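## Task

A sauce boat rests upright on the open, upward-facing hand. Rotate it, using nothing but the palm, fingers and thumb, until it is upright with its spout pointing to the thumb side. It fails if the boat touches any other part (wrist, wrist camera or its post) or comes off the hand, and it fails if the arm or wrist moves or the palm stops facing up at any moment. To end, hold everything motionless with no hand motor overloaded or near overload (a motor dead from the start is ignored), then declare the task complete. The hand will then be flattened automatically; the boat must not drop as this happens and must still be upright with the spout to the thumb side.

## Robot and tools

Robot: one UR-type six-joint arm carrying a sixteen-motor right hand (index, middle, ring fingers with four hinges each, plus a four-hinge thumb). Here the arm is supposed to stay put; all the work is done by the hand. Cameras: cam_head_left, cam_head_right (fixed) and cam_wrist (on a post at the wrist), each 896x504.

Frames. All poses, velocities and offsets use the arm's base frame (essentially the table frame: +z up, +y left when looking along +x). The hand point is a spot in front of the palm where thumb and first two fingertips would pinch. Its own axes: +z runs out along straightened fingers, +x across the palm away from the thumb (so the thumb side is -x), +y out of the palm face; the palm surface sits at y = -0.062 m. With the palm up, +y of the hand points roughly to the sky. A rigid mast for the wrist camera stands on the palm side near the wrist (hand x +0.05 to +0.10, z -0.16 to -0.11, up to y = +0.06 m); keep the object clear of it. Only the rubber fingertip caps grip well.

execute_actions(actions, cameras). actions is a list of actions; each action is a table of up to 15 rows, one per 1/30 s step, the last row repeated to fill 15 steps (0.5 s). Each row is exactly 24 numbers in [-1, 1]:
1-6: dx, dy, dz, rx, ry, rz, an offset (not a pose) from the Hand target as it was when that action began, along base-frame axes; 1.0 equals 0.6 m or 180 degrees; rx, ry, rz form one rotation vector about the Hand target position. Every row counts from the same start, not from the row before. For these tasks send 0 in all six. Note that zeros still re-request the Hand target, which may sit slightly off the measured pose.
7-22: absolute goal angles for the hinges, each mapped linearly between its two stops, in this order: index_abd, index_mcp, index_pip, index_dip, middle_abd, middle_mcp, middle_pip, middle_dip, ring_abd, ring_mcp, ring_pip, ring_dip, thumb_cmc, thumb_axl, thumb_mcp, thumb_ipl. Straight values: finger abd 0.00, mcp 0.75, pip 0.58, dip 0.70; thumb_cmc 0.71 (flat beside palm), thumb_axl 0.68, thumb_mcp 0.23, thumb_ipl 0.17. Toward -1, finger abd swings the finger sideways away from the thumb, mcp/pip/dip curl toward the palm; thumb_cmc brings the thumb round in front of the palm; thumb_axl rolls it; thumb_mcp and thumb_ipl bend it (toward hand +z when axl is straight, in the cmc swing direction when axl is near -0.40).
23: current_limit, cap on every motor from 0 mA at -1 to 550 mA at +1 (floor 11 mA); low values also slow the hinges and may not lift a finger.
24: speed, set-point rate (speed+1)/2 of 5.9 rad/s.
Start values: current_limit +0.4, speed -0.6. Settings persist; a 0 is a real command, so to keep the hand as is, resend the last sixteen numbers and both settings. cameras picks images: omitted/null/["all"] gives all, [] gives none. An empty actions list just reports state.

move(target, speed, blend, stop_force, zero, blocking, cameras): drives the hand point along a straight path to a row (or list of up to 15 rows) of offsets from the Hand target, same 24-number layout; speed 0.002-0.5 m/s; stop_force 3-40 N. Not needed here, since the arm must not move. wait(seconds 0-10) lets time pass holding the last command. stop brakes a running move. zoom_image(camera, region [x0,y0,x1,y1], at most 504x504 px) enlarges part of a latest image. zero_wrist_force re-zeroes the wrist sensor. read_manual gives licence texts. finished_scene(scene: 1 or 2) ends the current scene irreversibly and is how you declare done.

Results: hand point pose (end_effector_position m, end_effector_quat_wxyz), velocities, Hand target, joint positions and torques, wrist force/torque, and per motor in the order above: hand_goal, hand_measured, hand_current_ma (positive pushes toward -1), hand_state (moving, goal, blocked, overload). Joint velocities may read "within noise". hand_current_limit and hand_speed echo the settings.

Cautions. A hinge presses only while its goal lies past the contact; the further past, the harder, up to the cap. A motor at 495 mA or more accumulates time (counting down below that); at 5 s it shuts off for 10 s, then returns to its goal. Before finishing, ease goals back so currents are well below the threshold and states settle. Keep the palm level and arm offsets at zero; any arm fault (torque limits, about 150 N net force, or overheating) stops the arm and discards hand commands meanwhile; after a HAND FAULT line the remaining robot calls in that reply are skipped. Rotate the object slowly with small finger pushes so it does not slide off, tip, hit the mast or drop; loose objects may occasionally be nudged externally. Check orientation in the images before calling finished_scene.

Each tool is called after "Call:" as name(argument=value, ...), one argument or row to a line, values as JSON.

## Session

Call:
execute_actions(
  actions=[],
)

Scene clock: 0.00 s.
end_effector_position=(+0.6053, +0.0938, +0.3942) hand_goal=(+0.000, +0.754, +0.576, +0.696, +0.000, +0.754, +0.576, +0.696, +0.000, +0.754, +0.576, +0.696, -0.104, +0.540, +0.162, +0.106) hand_measured=(+0.000, +0.766, +0.576, +0.696, +0.000, +0.768, +0.578, +0.696, +0.000, +0.762, +0.576, +0.696, -0.088, +0.542, +0.164, +0.108) hand_current_ma=(+0, +53, +4, +0, +0, +65, +5, +0, +0, +41, +4, +0, +73, +15, +8, +9) hand_state=(goal, goal, goal, goal, goal, goal, goal, goal, goal, goal, goal, goal, goal, goal, goal, goal) hand_current_limit=0.40 hand_speed=-0.60 end_effector_quat_wxyz=(+0.481, +0.455, +0.552, +0.508)
Joint positions: [-0.14 -1.176 2.233 -4.176 -1.307 -0.074]
Joint velocities: within noise
Joint torques (N m): no reading
Motor temperatures (°C): [36 35 27 37 33 36]
Wrist force (N): no reading
Wrist torque (N m): no reading
Wrist force, peak (N): no reading
Hand target: +0.6053, +0.0938, +0.3942; +0.481, +0.455, +0.552, +0.508

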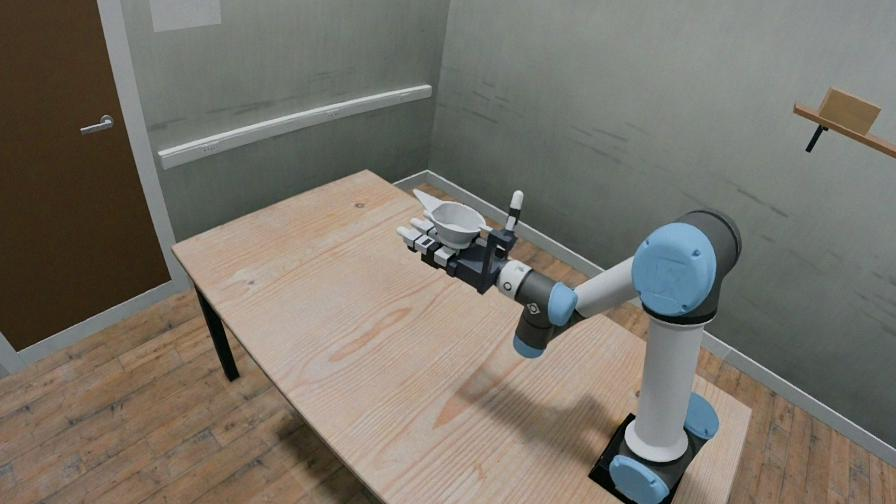

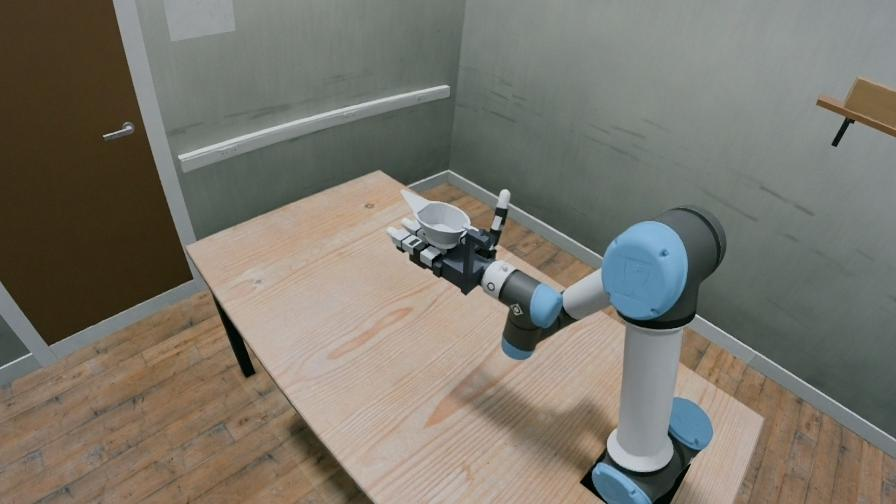

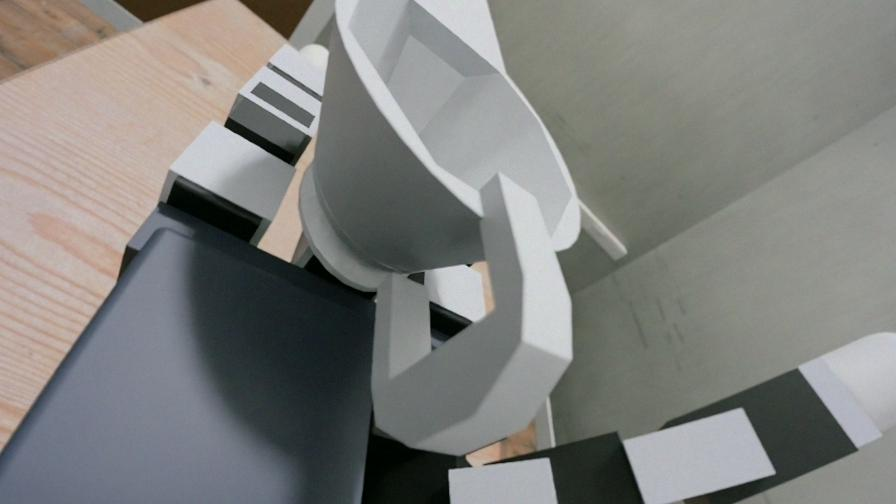

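Call:
zoom_image(
  camera="cam_head_left",
  region=[360, 150, 560, 320],
)

Call:
zoom_image(
  camera="cam_head_right",
  region=[360, 150, 560, 320],
)

Call:
zoom_image(
  camera="cam_wrist",
  region=[150, 0, 654, 504],
)

Scaled by 2.520 from the camera's 896x504 image, which has a finer 1280x720 frame.

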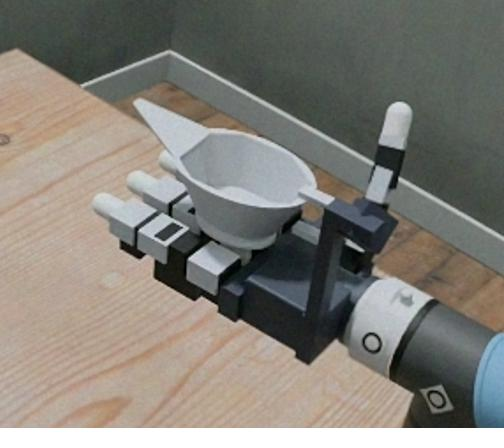

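Scaled by 2.520 from the camera's 896x504 image, which has a finer 1280x720 frame.

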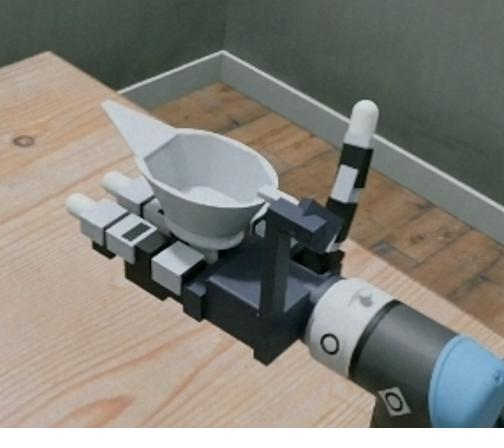

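Scaled by 1.000.

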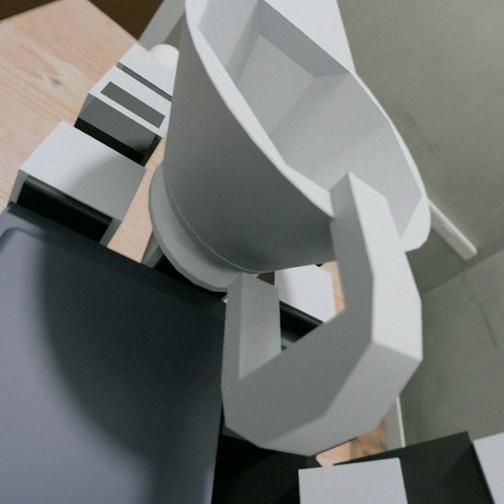

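Call:
zoom_image(
  camera="cam_wrist",
  region=[150, 80, 402, 330],
)

Call:
zoom_image(
  camera="cam_wrist",
  region=[340, 150, 640, 504],
)

Call:
zoom_image(
  camera="cam_wrist",
  region=[160, 0, 412, 160],
)

Scaled by 2.000 from the camera's 896x504 image, which has a finer 1280x720 frame.

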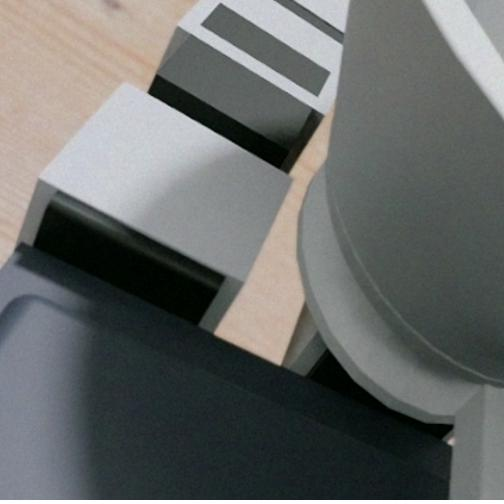

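Scaled by 1.424 from the camera's 896x504 image, which has a finer 1280x720 frame.

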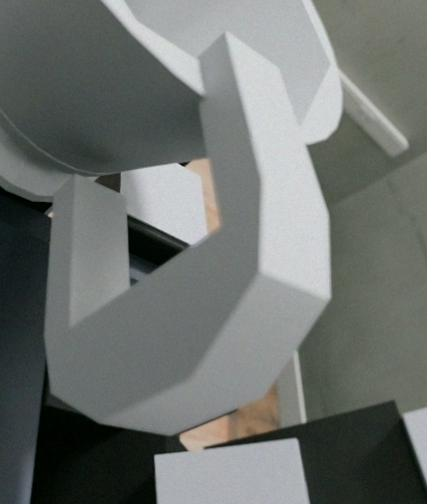

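Scaled by 2.000 from the camera's 896x504 image, which has a finer 1280x720 frame.

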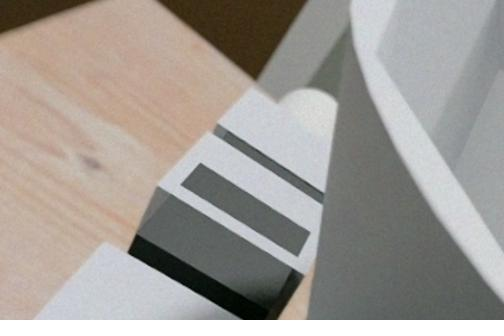

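Call:
zoom_image(
  camera="cam_wrist",
  region=[350, 250, 600, 470],
)

Call:
zoom_image(
  camera="cam_wrist",
  region=[440, 140, 640, 320],
)

Call:
zoom_image(
  camera="cam_head_left",
  region=[400, 180, 520, 280],
)

Call:
zoom_image(
  camera="cam_head_right",
  region=[390, 180, 510, 280],
)

Scaled by 2.016 from the camera's 896x504 image, which has a finer 1280x720 frame.

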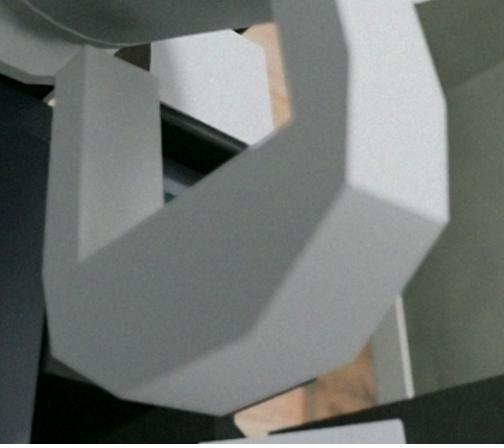

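Scaled by 2.520 from the camera's 896x504 image, which has a finer 1280x720 frame.

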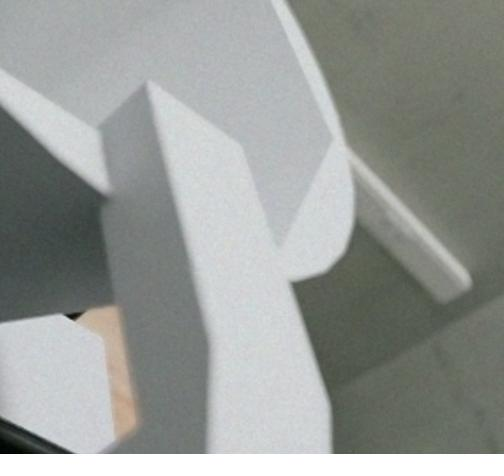

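Scaled by 4.200 from the camera's 896x504 image, which has a finer 1280x720 frame.

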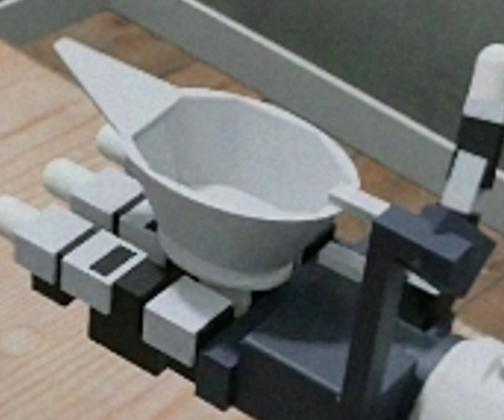

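Scaled by 4.200 from the camera's 896x504 image, which has a finer 1280x720 frame.

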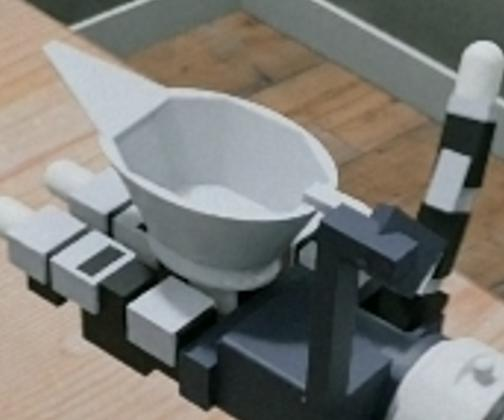

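Call:
execute_actions(
  actions=[
    [[0,0,0,0,0,0, 0,0.754,0.576,0.696, 0,0.754,0.576,0.696, 0,0.754,0.576,0.696, -0.43,0.677,-0.112,0.49, 0.4,-0.75]],
    [[0,0,0,0,0,0, 0,0.754,0.576,0.696, 0,0.754,0.576,0.696, 0,0.754,0.576,0.696, -0.43,0.677,-0.112,0.49, 0.4,-0.75]],
  ],
  cameras=["cam_wrist"],
)

Scene clock: 77.20 s.
end_effector_position=(+0.6053, +0.0938, +0.3942) hand_goal=(+0.000, +0.754, +0.576, +0.696, +0.000, +0.754, +0.576, +0.696, +0.000, +0.754, +0.576, +0.696, -0.430, +0.678, -0.112, +0.490) hand_measured=(+0.000, +0.766, +0.576, +0.696, +0.000, +0.768, +0.578, +0.696, +0.000, +0.762, +0.576, +0.696, -0.424, +0.676, -0.112, +0.488) hand_current_ma=(+0, +53, +4, +0, +0, +65, +5, +0, +0, +41, +4, +0, +28, -9, -2, -11) hand_state=(goal, goal, goal, goal, goal, goal, goal, goal, goal, goal, goal, goal, goal, goal, goal, goal) hand_current_limit=0.40 hand_speed=-0.75 end_effector_quat_wxyz=(+0.481, +0.455, +0.552, +0.508)
Joint positions: [-0.14 -1.176 2.233 -4.176 -1.307 -0.074]
Joint velocities: within noise
Joint torques (N m): [8.45 -20.27 -4.32 -3.87 -1.46 -1.08]
Motor temperatures (°C): [35 34 27 37 33 36]
Wrist force (N): [0.0 -0.2 -0.2]
Wrist torque (N m): [-0.01 0.01 -0.03]
Wrist force, peak (N): [-0.3 -0.1 -0.5]
Hand target: +0.6053, +0.0938, +0.3942; +0.481, +0.455, +0.552, +0.508
Off the commanded pose: 0.000 m, 0 deg.
camera_calibration:
cam_wrist: T_world_to_cam=[[0.0951607, -0.717672, 0.689849, -0.230568], [-0.651044, -0.569108, -0.502253, 0.603325], [0.753051, -0.401327, -0.521393, -0.0878024], [0, 0, 0, 1]] pos_world=[0.480852, 0.142647, 0.4163]
Images, in order (width x height): cam_wrist 896x504.

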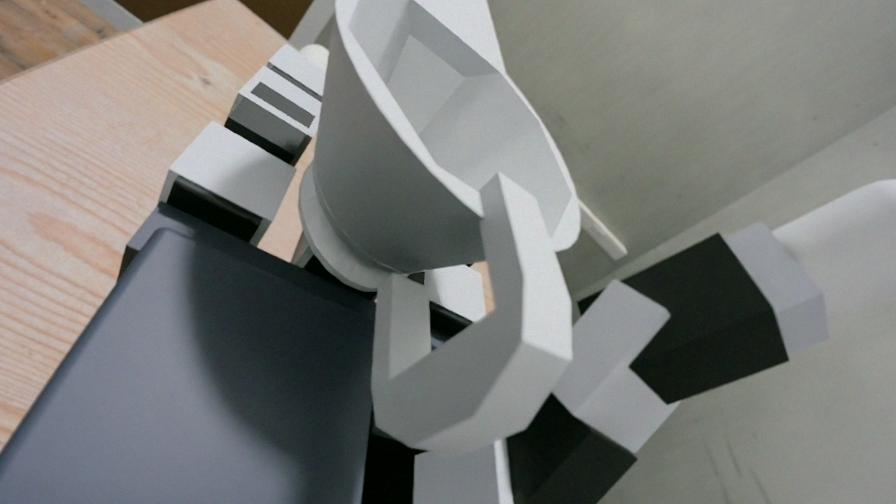

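Call:
execute_actions(
  actions=[
    [[0,0,0,0,0,0, 0,0.754,0.576,0.696, 0,0.754,0.576,0.696, 0,0.754,0.576,0.696, -0.643,0.677,-0.112,0.49, 0.4,-0.85]],
    [[0,0,0,0,0,0, 0,0.754,0.576,0.696, 0,0.754,0.576,0.696, 0,0.754,0.576,0.696, -0.643,0.677,-0.112,0.49, 0.4,-0.85]],
  ],
  cameras=["cam_wrist"],
)

Scene clock: 83.37 s.
end_effector_position=(+0.6053, +0.0938, +0.3942) hand_goal=(+0.000, +0.754, +0.576, +0.696, +0.000, +0.754, +0.576, +0.696, +0.000, +0.754, +0.576, +0.696, -0.642, +0.678, -0.112, +0.490) hand_measured=(+0.000, +0.766, +0.576, +0.696, +0.000, +0.768, +0.578, +0.696, +0.000, +0.762, +0.576, +0.696, -0.640, +0.676, -0.112, +0.488) hand_current_ma=(+0, +53, +4, +0, +0, +65, +5, +0, +0, +41, +4, +0, +6, -9, -2, -11) hand_state=(goal, goal, goal, goal, goal, goal, goal, goal, goal, goal, goal, goal, goal, goal, goal, goal) hand_current_limit=0.40 hand_speed=-0.85 end_effector_quat_wxyz=(+0.481, +0.455, +0.552, +0.508)
Joint positions: [-0.14 -1.176 2.233 -4.176 -1.307 -0.074]
Joint velocities: within noise
Joint torques (N m): [8.68 -20.22 -3.76 -3.7 -1.46 -1.1]
Motor temperatures (°C): [35 34 27 37 33 36]
Wrist force (N): [-0.1 0.0 -0.3]
Wrist torque (N m): [0.03 0.01 -0.04]
Wrist force, peak (N): [-0.1 -0.2 -0.5]
Hand target: +0.6053, +0.0938, +0.3942; +0.481, +0.455, +0.552, +0.508
Off the commanded pose: 0.000 m, 0 deg.
camera_calibration:
cam_wrist: T_world_to_cam=[[0.0951609, -0.717672, 0.689849, -0.230569], [-0.651044, -0.569108, -0.502253, 0.603325], [0.753051, -0.401327, -0.521393, -0.0878025], [0, 0, 0, 1]] pos_world=[0.480852, 0.142647, 0.4163]
Images, in order (width x height): cam_wrist 896x504.

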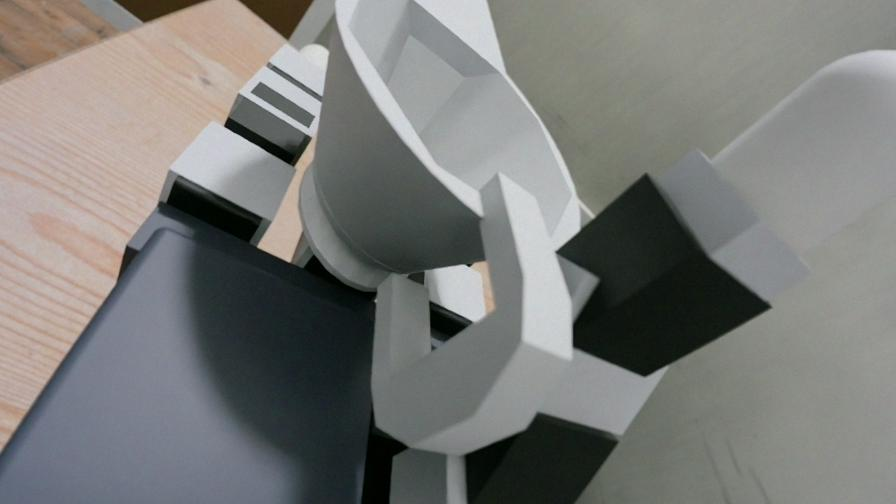

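Call:
execute_actions(
  actions=[
    [[0,0,0,0,0,0, 0,0.754,0.576,0.696, 0,0.754,0.576,0.696, 0,0.754,0.576,0.696, -0.714,0.677,-0.112,0.49, 0.4,-0.9]],
  ],
  cameras=["cam_wrist"],
)

Scene clock: 86.40 s.
end_effector_position=(+0.6053, +0.0938, +0.3942) hand_goal=(+0.000, +0.754, +0.576, +0.696, +0.000, +0.754, +0.576, +0.696, +0.000, +0.754, +0.576, +0.696, -0.714, +0.678, -0.112, +0.490) hand_measured=(+0.000, +0.766, +0.576, +0.696, +0.000, +0.768, +0.578, +0.696, +0.000, +0.762, +0.576, +0.696, -0.712, +0.676, -0.112, +0.488) hand_current_ma=(+0, +53, +4, +0, +0, +67, +5, +0, +0, +41, +4, +0, +7, -9, -2, -10) hand_state=(goal, goal, goal, goal, goal, goal, goal, goal, goal, goal, goal, goal, goal, goal, goal, goal) hand_current_limit=0.40 hand_speed=-0.90 end_effector_quat_wxyz=(+0.481, +0.455, +0.552, +0.508)
Joint positions: [-0.14 -1.176 2.233 -4.176 -1.307 -0.074]
Joint velocities: within noise
Joint torques (N m): [8.28 -20.72 -3.99 -3.67 -1.38 -1.07]
Motor temperatures (°C): [35 34 27 37 33 36]
Wrist force (N): [0.1 0.1 -0.4]
Wrist torque (N m): [0.05 0.00 -0.04]
Wrist force, peak (N): [-0.2 -0.3 -0.4]
Hand target: +0.6053, +0.0938, +0.3942; +0.481, +0.455, +0.552, +0.508
Off the commanded pose: 0.000 m, 0 deg.
camera_calibration:
cam_wrist: T_world_to_cam=[[0.0951607, -0.717672, 0.689849, -0.230568], [-0.651044, -0.569108, -0.502253, 0.603325], [0.753051, -0.401327, -0.521393, -0.0878025], [0, 0, 0, 1]] pos_world=[0.480852, 0.142647, 0.4163]
Images, in order (width x height): cam_wrist 896x504.

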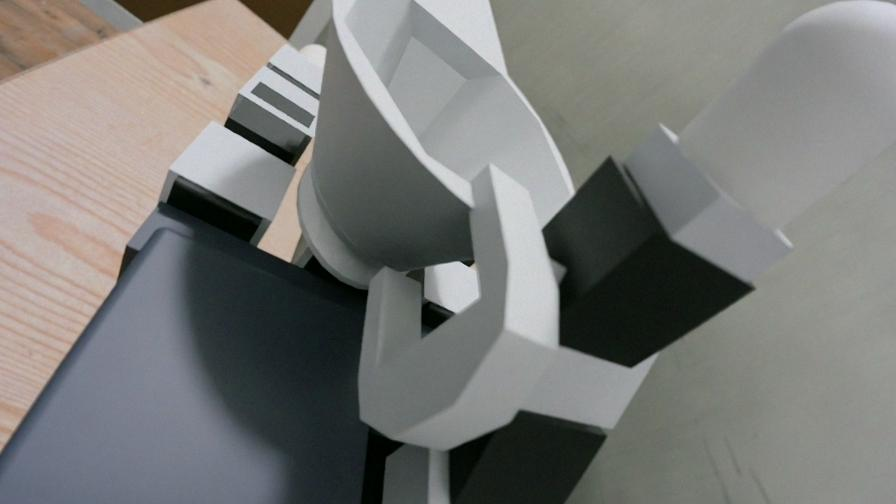

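Call:
execute_actions(
  actions=[
    [[0,0,0,0,0,0, 0,0.754,0.576,0.696, 0,0.754,0.576,0.696, 0,0.754,0.576,0.696, -0.80,0.677,-0.112,0.49, 0.4,-0.9]],
  ],
  cameras=["cam_wrist"],
)

Scene clock: 90.40 s.
end_effector_position=(+0.6053, +0.0938, +0.3942) hand_goal=(+0.000, +0.754, +0.576, +0.696, +0.000, +0.754, +0.576, +0.696, +0.000, +0.754, +0.576, +0.696, -0.800, +0.678, -0.112, +0.490) hand_measured=(+0.000, +0.766, +0.576, +0.696, +0.000, +0.768, +0.578, +0.696, +0.000, +0.762, +0.576, +0.696, -0.800, +0.676, -0.112, +0.488) hand_current_ma=(+0, +53, +4, +0, +0, +68, +5, +0, +0, +41, +4, +0, +1, -9, -2, -9) hand_state=(goal, goal, goal, goal, goal, goal, goal, goal, goal, goal, goal, goal, goal, goal, goal, goal) hand_current_limit=0.40 hand_speed=-0.90 end_effector_quat_wxyz=(+0.481, +0.455, +0.552, +0.508)
Joint positions: [-0.14 -1.176 2.233 -4.176 -1.307 -0.074]
Joint velocities: within noise
Joint torques (N m): [8.9 -19.26 -4.62 -3.71 -1.43 -1.24]
Motor temperatures (°C): [35 34 27 37 33 36]
Wrist force (N): [-0.1 -0.1 -0.1]
Wrist torque (N m): [0.00 0.02 -0.07]
Wrist force, peak (N): [-0.3 -0.1 -0.4]
Hand target: +0.6053, +0.0938, +0.3942; +0.481, +0.455, +0.552, +0.508
Off the commanded pose: 0.000 m, 0 deg.
camera_calibration:
cam_wrist: T_world_to_cam=[[0.0951606, -0.717672, 0.689849, -0.230568], [-0.651044, -0.569108, -0.502253, 0.603325], [0.753051, -0.401327, -0.521392, -0.0878026], [0, 0, 0, 1]] pos_world=[0.480852, 0.142647, 0.4163]
Images, in order (width x height): cam_wrist 896x504.

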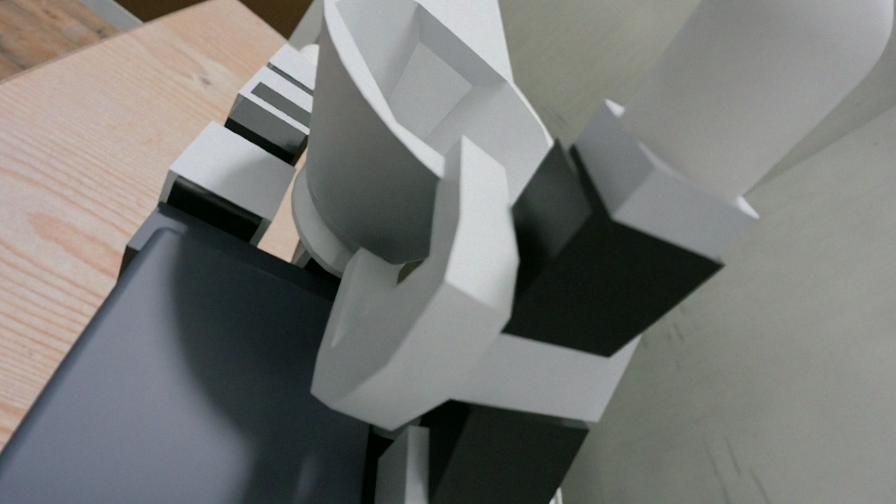

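Call:
execute_actions(
  actions=[
    [[0,0,0,0,0,0, 0,0.754,0.576,0.696, 0,0.754,0.576,0.696, 0,0.754,0.576,0.696, -0.90,0.677,-0.112,0.49, 0.4,-0.9]],
  ],
  cameras=["cam_wrist"],
)

Scene clock: 93.57 s.
end_effector_position=(+0.6053, +0.0938, +0.3942) hand_goal=(+0.000, +0.754, +0.576, +0.696, +0.000, +0.754, +0.576, +0.696, +0.000, +0.754, +0.576, +0.696, -0.900, +0.678, -0.112, +0.490) hand_measured=(+0.000, +0.766, +0.576, +0.696, +0.000, +0.768, +0.578, +0.696, +0.000, +0.762, +0.576, +0.696, -0.902, +0.676, -0.112, +0.488) hand_current_ma=(+0, +53, +4, +0, +0, +68, +5, +0, +0, +41, +4, +0, -8, -9, -2, -8) hand_state=(goal, goal, goal, goal, goal, goal, goal, goal, goal, goal, goal, goal, goal, goal, goal, goal) hand_current_limit=0.40 hand_speed=-0.90 end_effector_quat_wxyz=(+0.481, +0.455, +0.552, +0.508)
Joint positions: [-0.14 -1.176 2.233 -4.176 -1.307 -0.074]
Joint velocities: within noise
Joint torques (N m): [8.31 -19.49 -5.11 -3.6 -1.48 -1.13]
Motor temperatures (°C): [35 34 27 37 33 36]
Wrist force (N): [-0.1 -0.1 -0.2]
Wrist torque (N m): [0.02 0.03 -0.08]
Wrist force, peak (N): [-0.2 -0.2 -0.4]
Hand target: +0.6053, +0.0938, +0.3942; +0.481, +0.455, +0.552, +0.508
Off the commanded pose: 0.000 m, 0 deg.
camera_calibration:
cam_wrist: T_world_to_cam=[[0.0951608, -0.717672, 0.689849, -0.230569], [-0.651044, -0.569108, -0.502253, 0.603325], [0.753051, -0.401327, -0.521393, -0.0878025], [0, 0, 0, 1]] pos_world=[0.480852, 0.142647, 0.416299]
Images, in order (width x height): cam_wrist 896x504.

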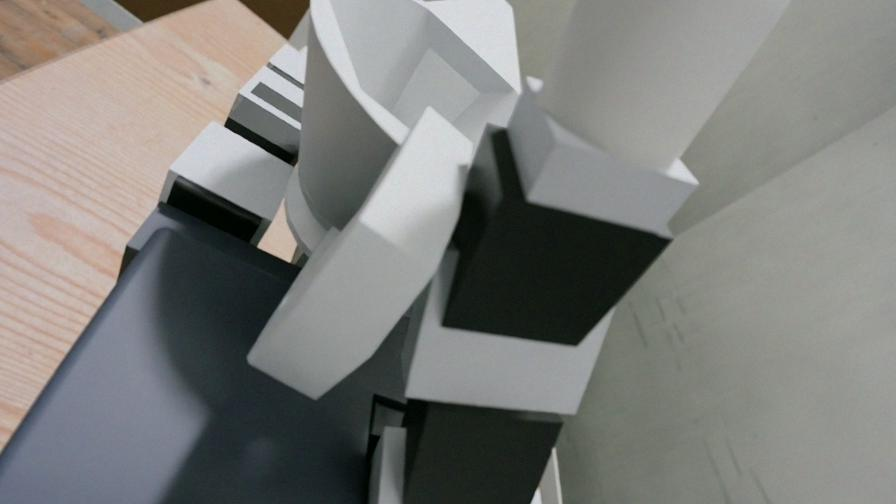

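Call:
execute_actions(
  actions=[
    [[0,0,0,0,0,0, 0,0.754,0.576,0.696, 0,0.754,0.576,0.696, 0,0.754,0.576,0.696, -0.99,0.677,-0.112,0.49, 0.4,-0.9]],
  ],
)

Scene clock: 96.63 s.
end_effector_position=(+0.6053, +0.0938, +0.3942) hand_goal=(+0.000, +0.754, +0.576, +0.696, +0.000, +0.754, +0.576, +0.696, +0.000, +0.754, +0.576, +0.696, -0.990, +0.678, -0.112, +0.490) hand_measured=(+0.000, +0.766, +0.576, +0.696, +0.000, +0.768, +0.578, +0.696, +0.000, +0.762, +0.576, +0.696, -0.994, +0.676, -0.112, +0.488) hand_current_ma=(+0, +53, +4, +0, +0, +68, +5, +0, +0, +41, +4, +0, -14, -9, -2, -8) hand_state=(goal, goal, goal, goal, goal, goal, goal, goal, goal, goal, goal, goal, goal, goal, goal, goal) hand_current_limit=0.40 hand_speed=-0.90 end_effector_quat_wxyz=(+0.481, +0.455, +0.552, +0.508)
Joint positions: [-0.14 -1.176 2.233 -4.176 -1.307 -0.074]
Joint velocities: within noise
Joint torques (N m): [9.53 -21.08 -4.97 -3.63 -1.28 -0.98]
Motor temperatures (°C): [35 34 27 37 33 36]
Wrist force (N): [-0.1 0.0 -0.2]
Wrist torque (N m): [0.02 0.02 -0.09]
Wrist force, peak (N): [-0.2 -0.1 -0.5]
Hand target: +0.6053, +0.0938, +0.3942; +0.481, +0.455, +0.552, +0.508
Off the commanded pose: 0.000 m, 0 deg.
camera_calibration:
cam_wrist: T_world_to_cam=[[0.0951608, -0.717672, 0.689849, -0.230569], [-0.651044, -0.569108, -0.502253, 0.603325], [0.753051, -0.401327, -0.521393, -0.0878025], [0, 0, 0, 1]] pos_world=[0.480852, 0.142647, 0.416299]

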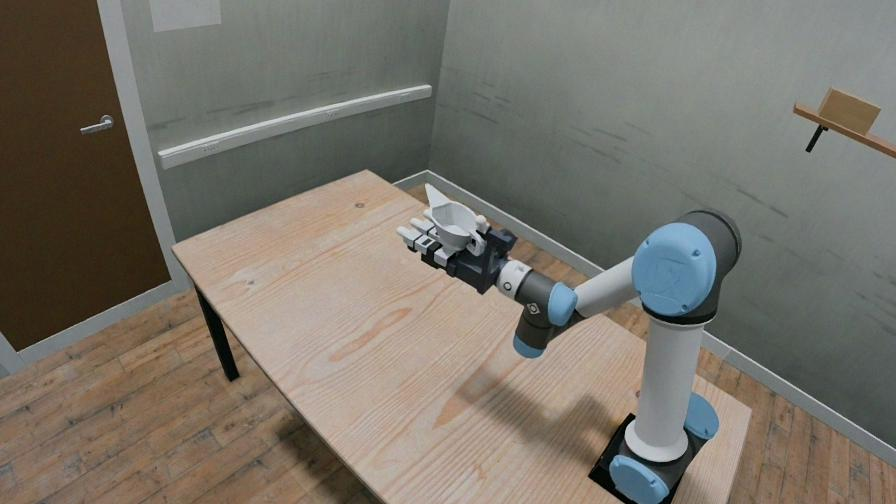

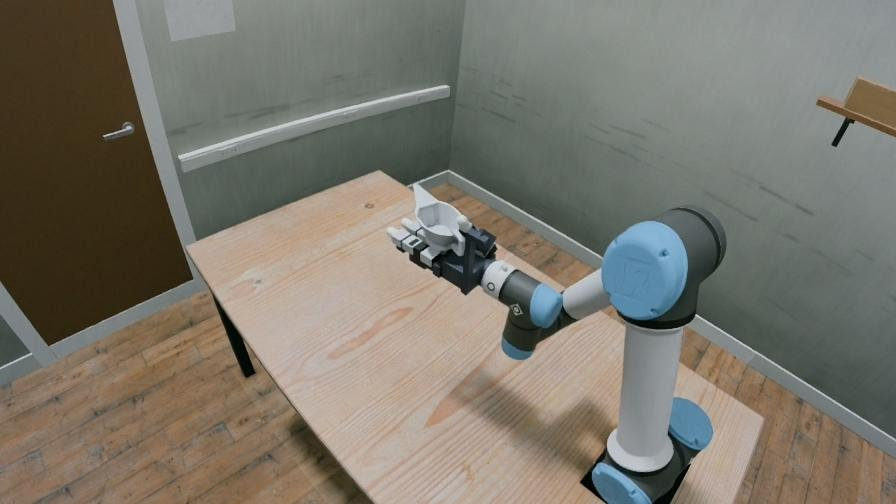

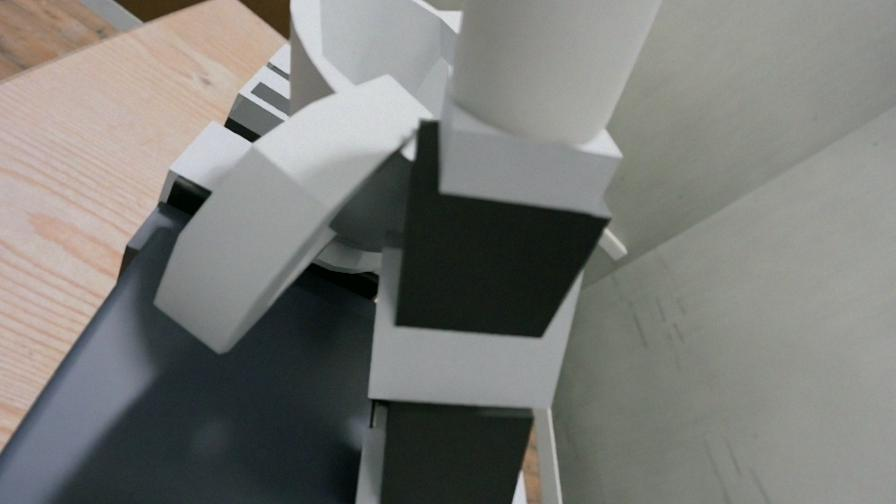

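Call:
zoom_image(
  camera="cam_head_left",
  region=[390, 170, 530, 290],
)

Call:
zoom_image(
  camera="cam_head_right",
  region=[380, 170, 520, 290],
)

Scaled by 3.600 from the camera's 896x504 image, which has a finer 1280x720 frame.

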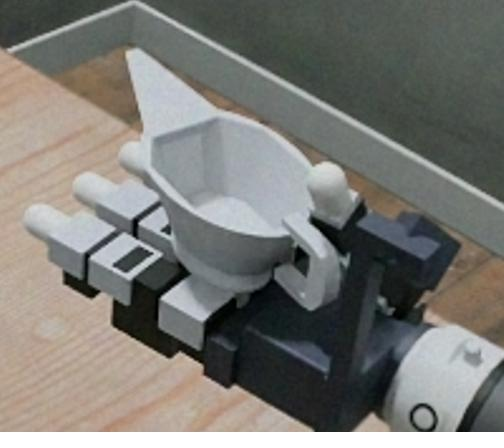

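Scaled by 3.600 from the camera's 896x504 image, which has a finer 1280x720 frame.

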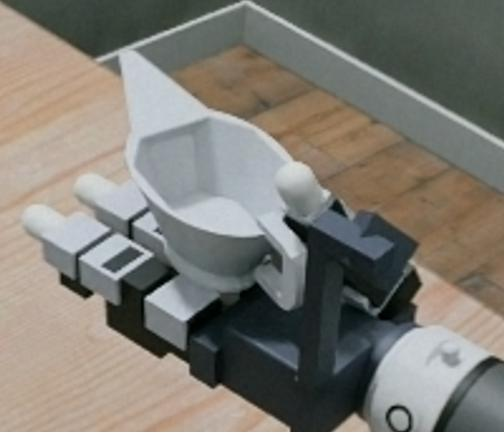

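Call:
execute_actions(
  actions=[],
)

Scene clock: 166.40 s.
end_effector_position=(+0.6053, +0.0938, +0.3942) hand_goal=(+0.000, +0.754, +0.576, +0.696, +0.000, +0.754, +0.576, +0.696, +0.000, +0.754, +0.576, +0.696, -0.990, +0.678, -0.112, +0.490) hand_measured=(+0.000, +0.766, +0.576, +0.696, +0.000, +0.768, +0.578, +0.696, +0.000, +0.762, +0.576, +0.696, -0.994, +0.676, -0.112, +0.488) hand_current_ma=(+0, +53, +4, +0, +0, +68, +5, +0, +0, +41, +4, +0, -14, -9, -2, -8) hand_state=(goal, goal, goal, goal, goal, goal, goal, goal, goal, goal, goal, goal, goal, goal, goal, goal) hand_current_limit=0.40 hand_speed=-0.90 end_effector_quat_wxyz=(+0.481, +0.455, +0.552, +0.508)
Joint positions: [-0.14 -1.176 2.233 -4.176 -1.307 -0.074]
Joint velocities: within noise
Joint torques (N m): [8.5 -21.67 -5.97 -3.31 -0.87 -1.04]
Motor temperatures (°C): [35 34 27 37 33 36]
Wrist force (N): [0.0 -0.1 -0.2]
Wrist torque (N m): [0.02 0.01 -0.07]
Wrist force, peak (N): [-0.2 -0.2 -0.5]
Hand target: +0.6053, +0.0938, +0.3942; +0.481, +0.455, +0.552, +0.508
Off the commanded pose: 0.000 m, 0 deg.
camera_calibration:
cam_wrist: T_world_to_cam=[[0.0951608, -0.717672, 0.689849, -0.230568], [-0.651044, -0.569108, -0.502253, 0.603325], [0.753051, -0.401327, -0.521393, -0.0878024], [0, 0, 0, 1]] pos_world=[0.480852, 0.142647, 0.416299]

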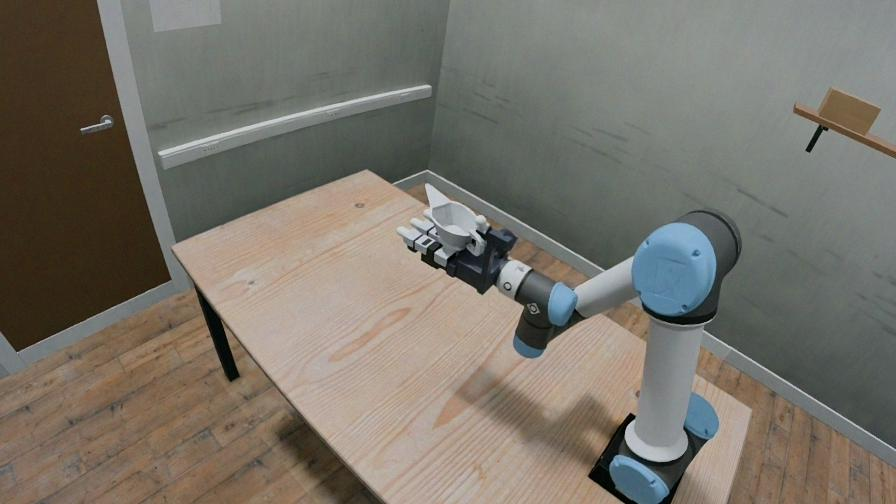

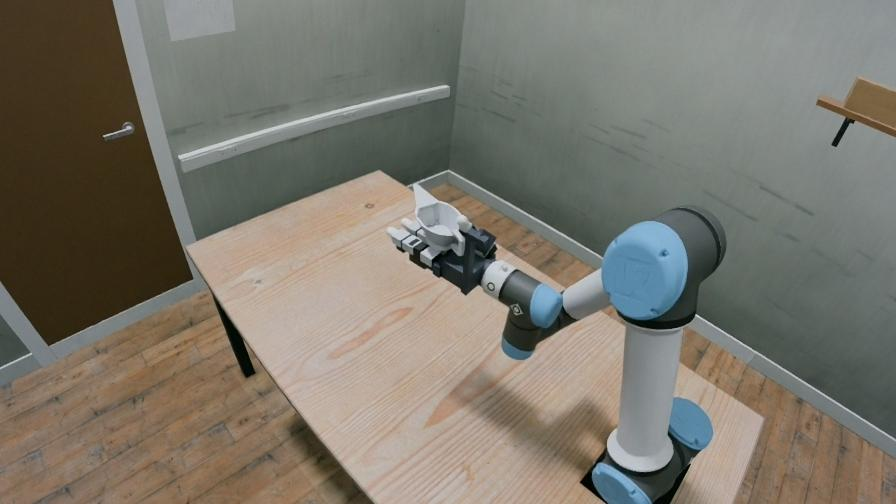

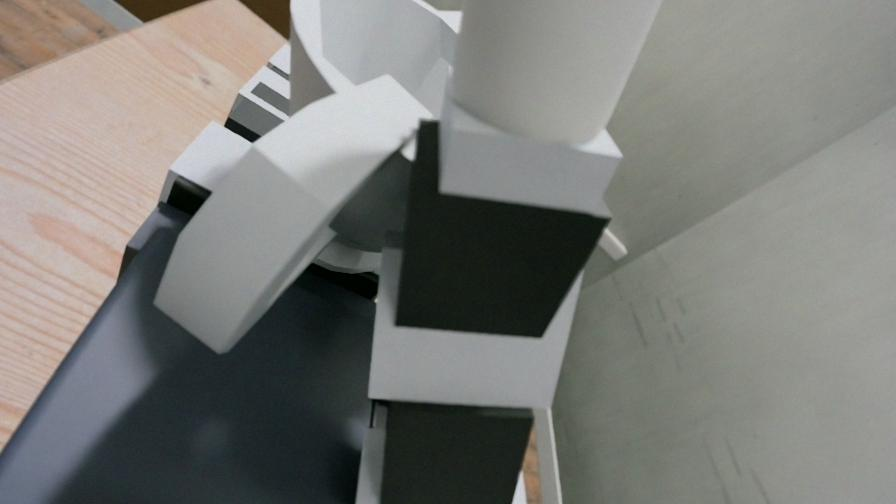

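Call:
zoom_image(
  camera="cam_head_left",
  region=[380, 170, 540, 310],
)

Call:
zoom_image(
  camera="cam_head_right",
  region=[370, 170, 530, 310],
)

Scaled by 3.150 from the camera's 896x504 image, which has a finer 1280x720 frame.

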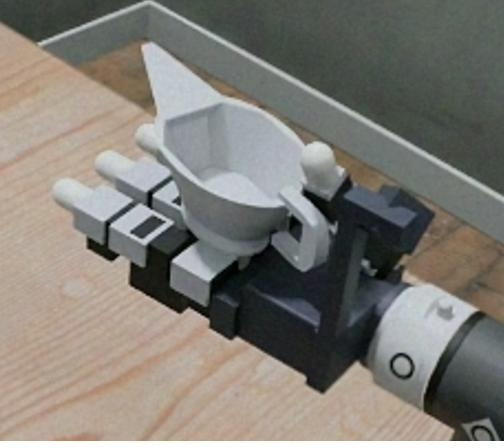

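Scaled by 3.150 from the camera's 896x504 image, which has a finer 1280x720 frame.

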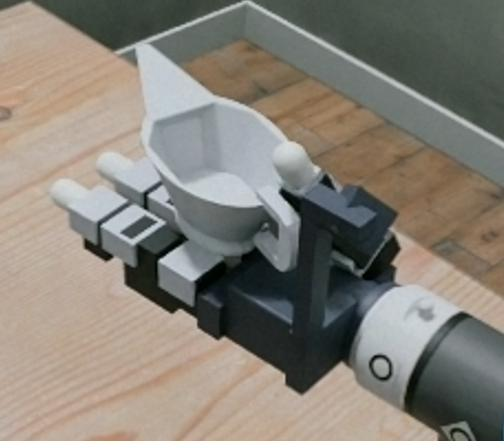

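Call:
zoom_image(
  camera="cam_wrist",
  region=[120, 0, 480, 400],
)

Scaled by 1.260 from the camera's 896x504 image, which has a finer 1280x720 frame.

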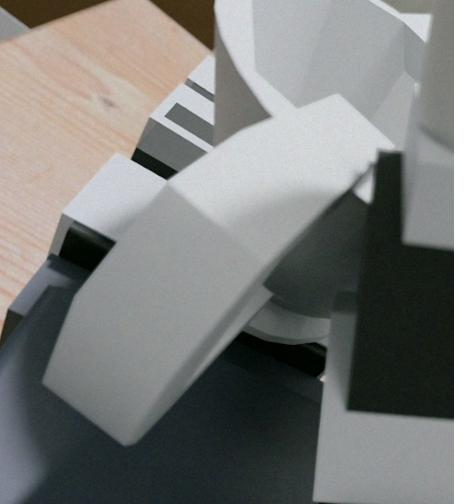

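Call:
execute_actions(
  actions=[
    [[0,0,0,0,0,0, 0,0.754,0.576,0.696, 0,0.754,0.576,0.696, 0,0.754,0.576,0.696, -0.99,0.497,-0.112,0.49, 0.4,-0.9]],
    [[0,0,0,0,0,0, 0,0.754,0.576,0.696, 0,0.754,0.576,0.696, 0,0.754,0.576,0.696, -0.99,0.497,-0.112,0.49, 0.4,-0.9]],
  ],
  cameras=["cam_wrist"],
)

Scene clock: 327.97 s.
end_effector_position=(+0.6053, +0.0938, +0.3942) hand_goal=(+0.000, +0.754, +0.576, +0.696, +0.000, +0.754, +0.576, +0.696, +0.000, +0.754, +0.576, +0.696, -0.990, +0.498, -0.112, +0.490) hand_measured=(+0.000, +0.766, +0.576, +0.696, +0.000, +0.768, +0.578, +0.696, +0.000, +0.762, +0.576, +0.696, -0.994, +0.500, -0.112, +0.488) hand_current_ma=(+0, +53, +4, +0, +0, +68, +5, +0, +0, +41, +4, +0, -17, +6, -2, -8) hand_state=(goal, goal, goal, goal, goal, goal, goal, goal, goal, goal, goal, goal, goal, goal, goal, goal) hand_current_limit=0.40 hand_speed=-0.90 end_effector_quat_wxyz=(+0.481, +0.455, +0.552, +0.508)
Joint positions: [-0.14 -1.176 2.233 -4.176 -1.307 -0.074]
Joint velocities: within noise
Joint torques (N m): [7.81 -26.32 -6.95 -2.16 0.51 -1.1]
Motor temperatures (°C): [34 34 27 37 33 36]
Wrist force (N): [-0.2 -0.1 -0.3]
Wrist torque (N m): [0.02 0.03 -0.10]
Wrist force, peak (N): [-0.3 -0.1 -0.5]
Hand target: +0.6053, +0.0938, +0.3942; +0.481, +0.455, +0.552, +0.508
Off the commanded pose: 0.000 m, 0 deg.
camera_calibration:
cam_wrist: T_world_to_cam=[[0.0951608, -0.717672, 0.689849, -0.230569], [-0.651044, -0.569108, -0.502253, 0.603325], [0.753051, -0.401327, -0.521393, -0.0878025], [0, 0, 0, 1]] pos_world=[0.480852, 0.142647, 0.416299]
Images, in order (width x height): cam_wrist 896x504.

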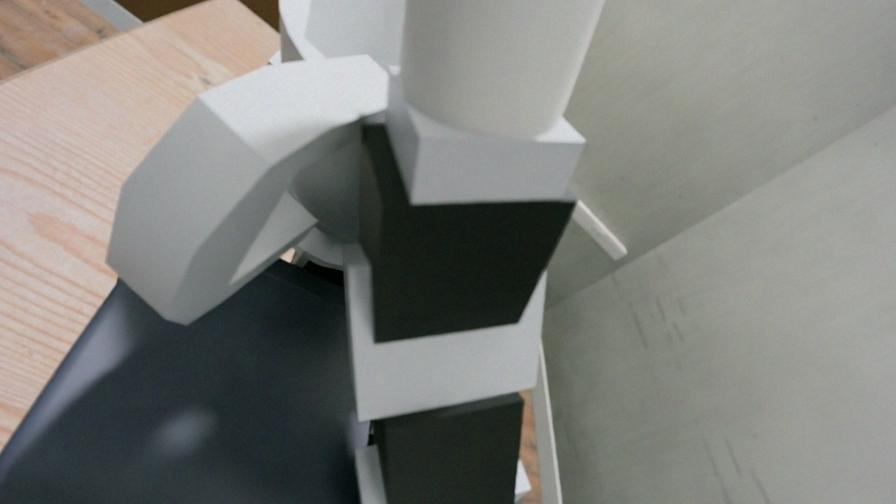

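Call:
execute_actions(
  actions=[
    [[0,0,0,0,0,0, 0,0.754,0.576,0.696, 0,0.754,0.576,0.696, 0,0.754,0.576,0.696, -0.99,0.317,-0.112,0.49, 0.4,-0.9]],
    [[0,0,0,0,0,0, 0,0.754,0.576,0.696, 0,0.754,0.576,0.696, 0,0.754,0.576,0.696, -0.99,0.317,-0.112,0.49, 0.4,-0.9]],
  ],
  cameras=["cam_wrist", "cam_head_left"],
)

Call:
zoom_image(
  camera="cam_head_left",
  region=[380, 170, 540, 310],
)

Scene clock: 334.27 s.
end_effector_position=(+0.6053, +0.0938, +0.3942) hand_goal=(+0.000, +0.754, +0.576, +0.696, +0.000, +0.754, +0.576, +0.696, +0.000, +0.754, +0.576, +0.696, -0.990, +0.318, -0.112, +0.490) hand_measured=(+0.000, +0.766, +0.576, +0.696, +0.000, +0.768, +0.578, +0.696, +0.000, +0.762, +0.576, +0.696, -0.994, +0.320, -0.112, +0.488) hand_current_ma=(+0, +53, +4, +0, +0, +68, +5, +0, +0, +41, +4, +0, -18, +7, -4, -8) hand_state=(goal, goal, goal, goal, goal, goal, goal, goal, goal, goal, goal, goal, goal, goal, goal, goal) hand_current_limit=0.40 hand_speed=-0.90 end_effector_quat_wxyz=(+0.481, +0.455, +0.552, +0.508)
Joint positions: [-0.14 -1.176 2.233 -4.176 -1.307 -0.074]
Joint velocities: within noise
Joint torques (N m): [9.91 -26.64 -6.79 -2.28 0.71 -1.11]
Motor temperatures (°C): [34 34 27 37 33 36]
Wrist force (N): [-0.2 0.1 -0.1]
Wrist torque (N m): [0.03 0.02 -0.09]
Wrist force, peak (N): [0.0 -0.1 -0.5]
Hand target: +0.6053, +0.0938, +0.3942; +0.481, +0.455, +0.552, +0.508
Off the commanded pose: 0.000 m, 0 deg.
camera_calibration:
cam_wrist: T_world_to_cam=[[0.0951608, -0.717672, 0.689849, -0.230569], [-0.651044, -0.569108, -0.502253, 0.603325], [0.753051, -0.401327, -0.521393, -0.0878024], [0, 0, 0, 1]] pos_world=[0.480852, 0.142647, 0.416299]
Images, in order (width x height): cam_head_left 896x504, cam_wrist 896x504.

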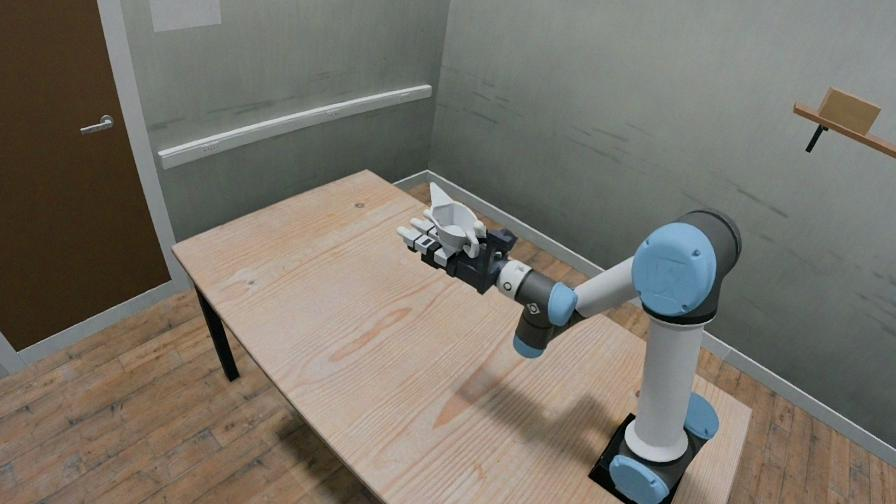

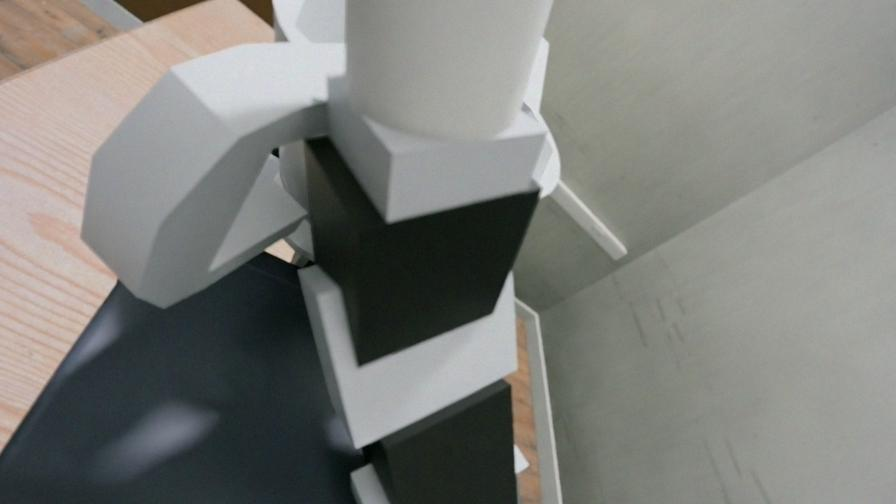

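Scaled by 3.150 from the camera's 896x504 image, which has a finer 1280x720 frame.

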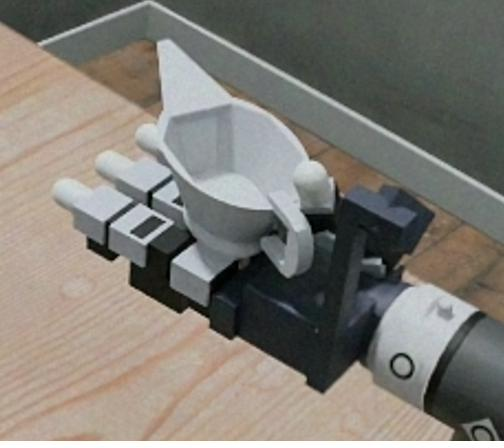

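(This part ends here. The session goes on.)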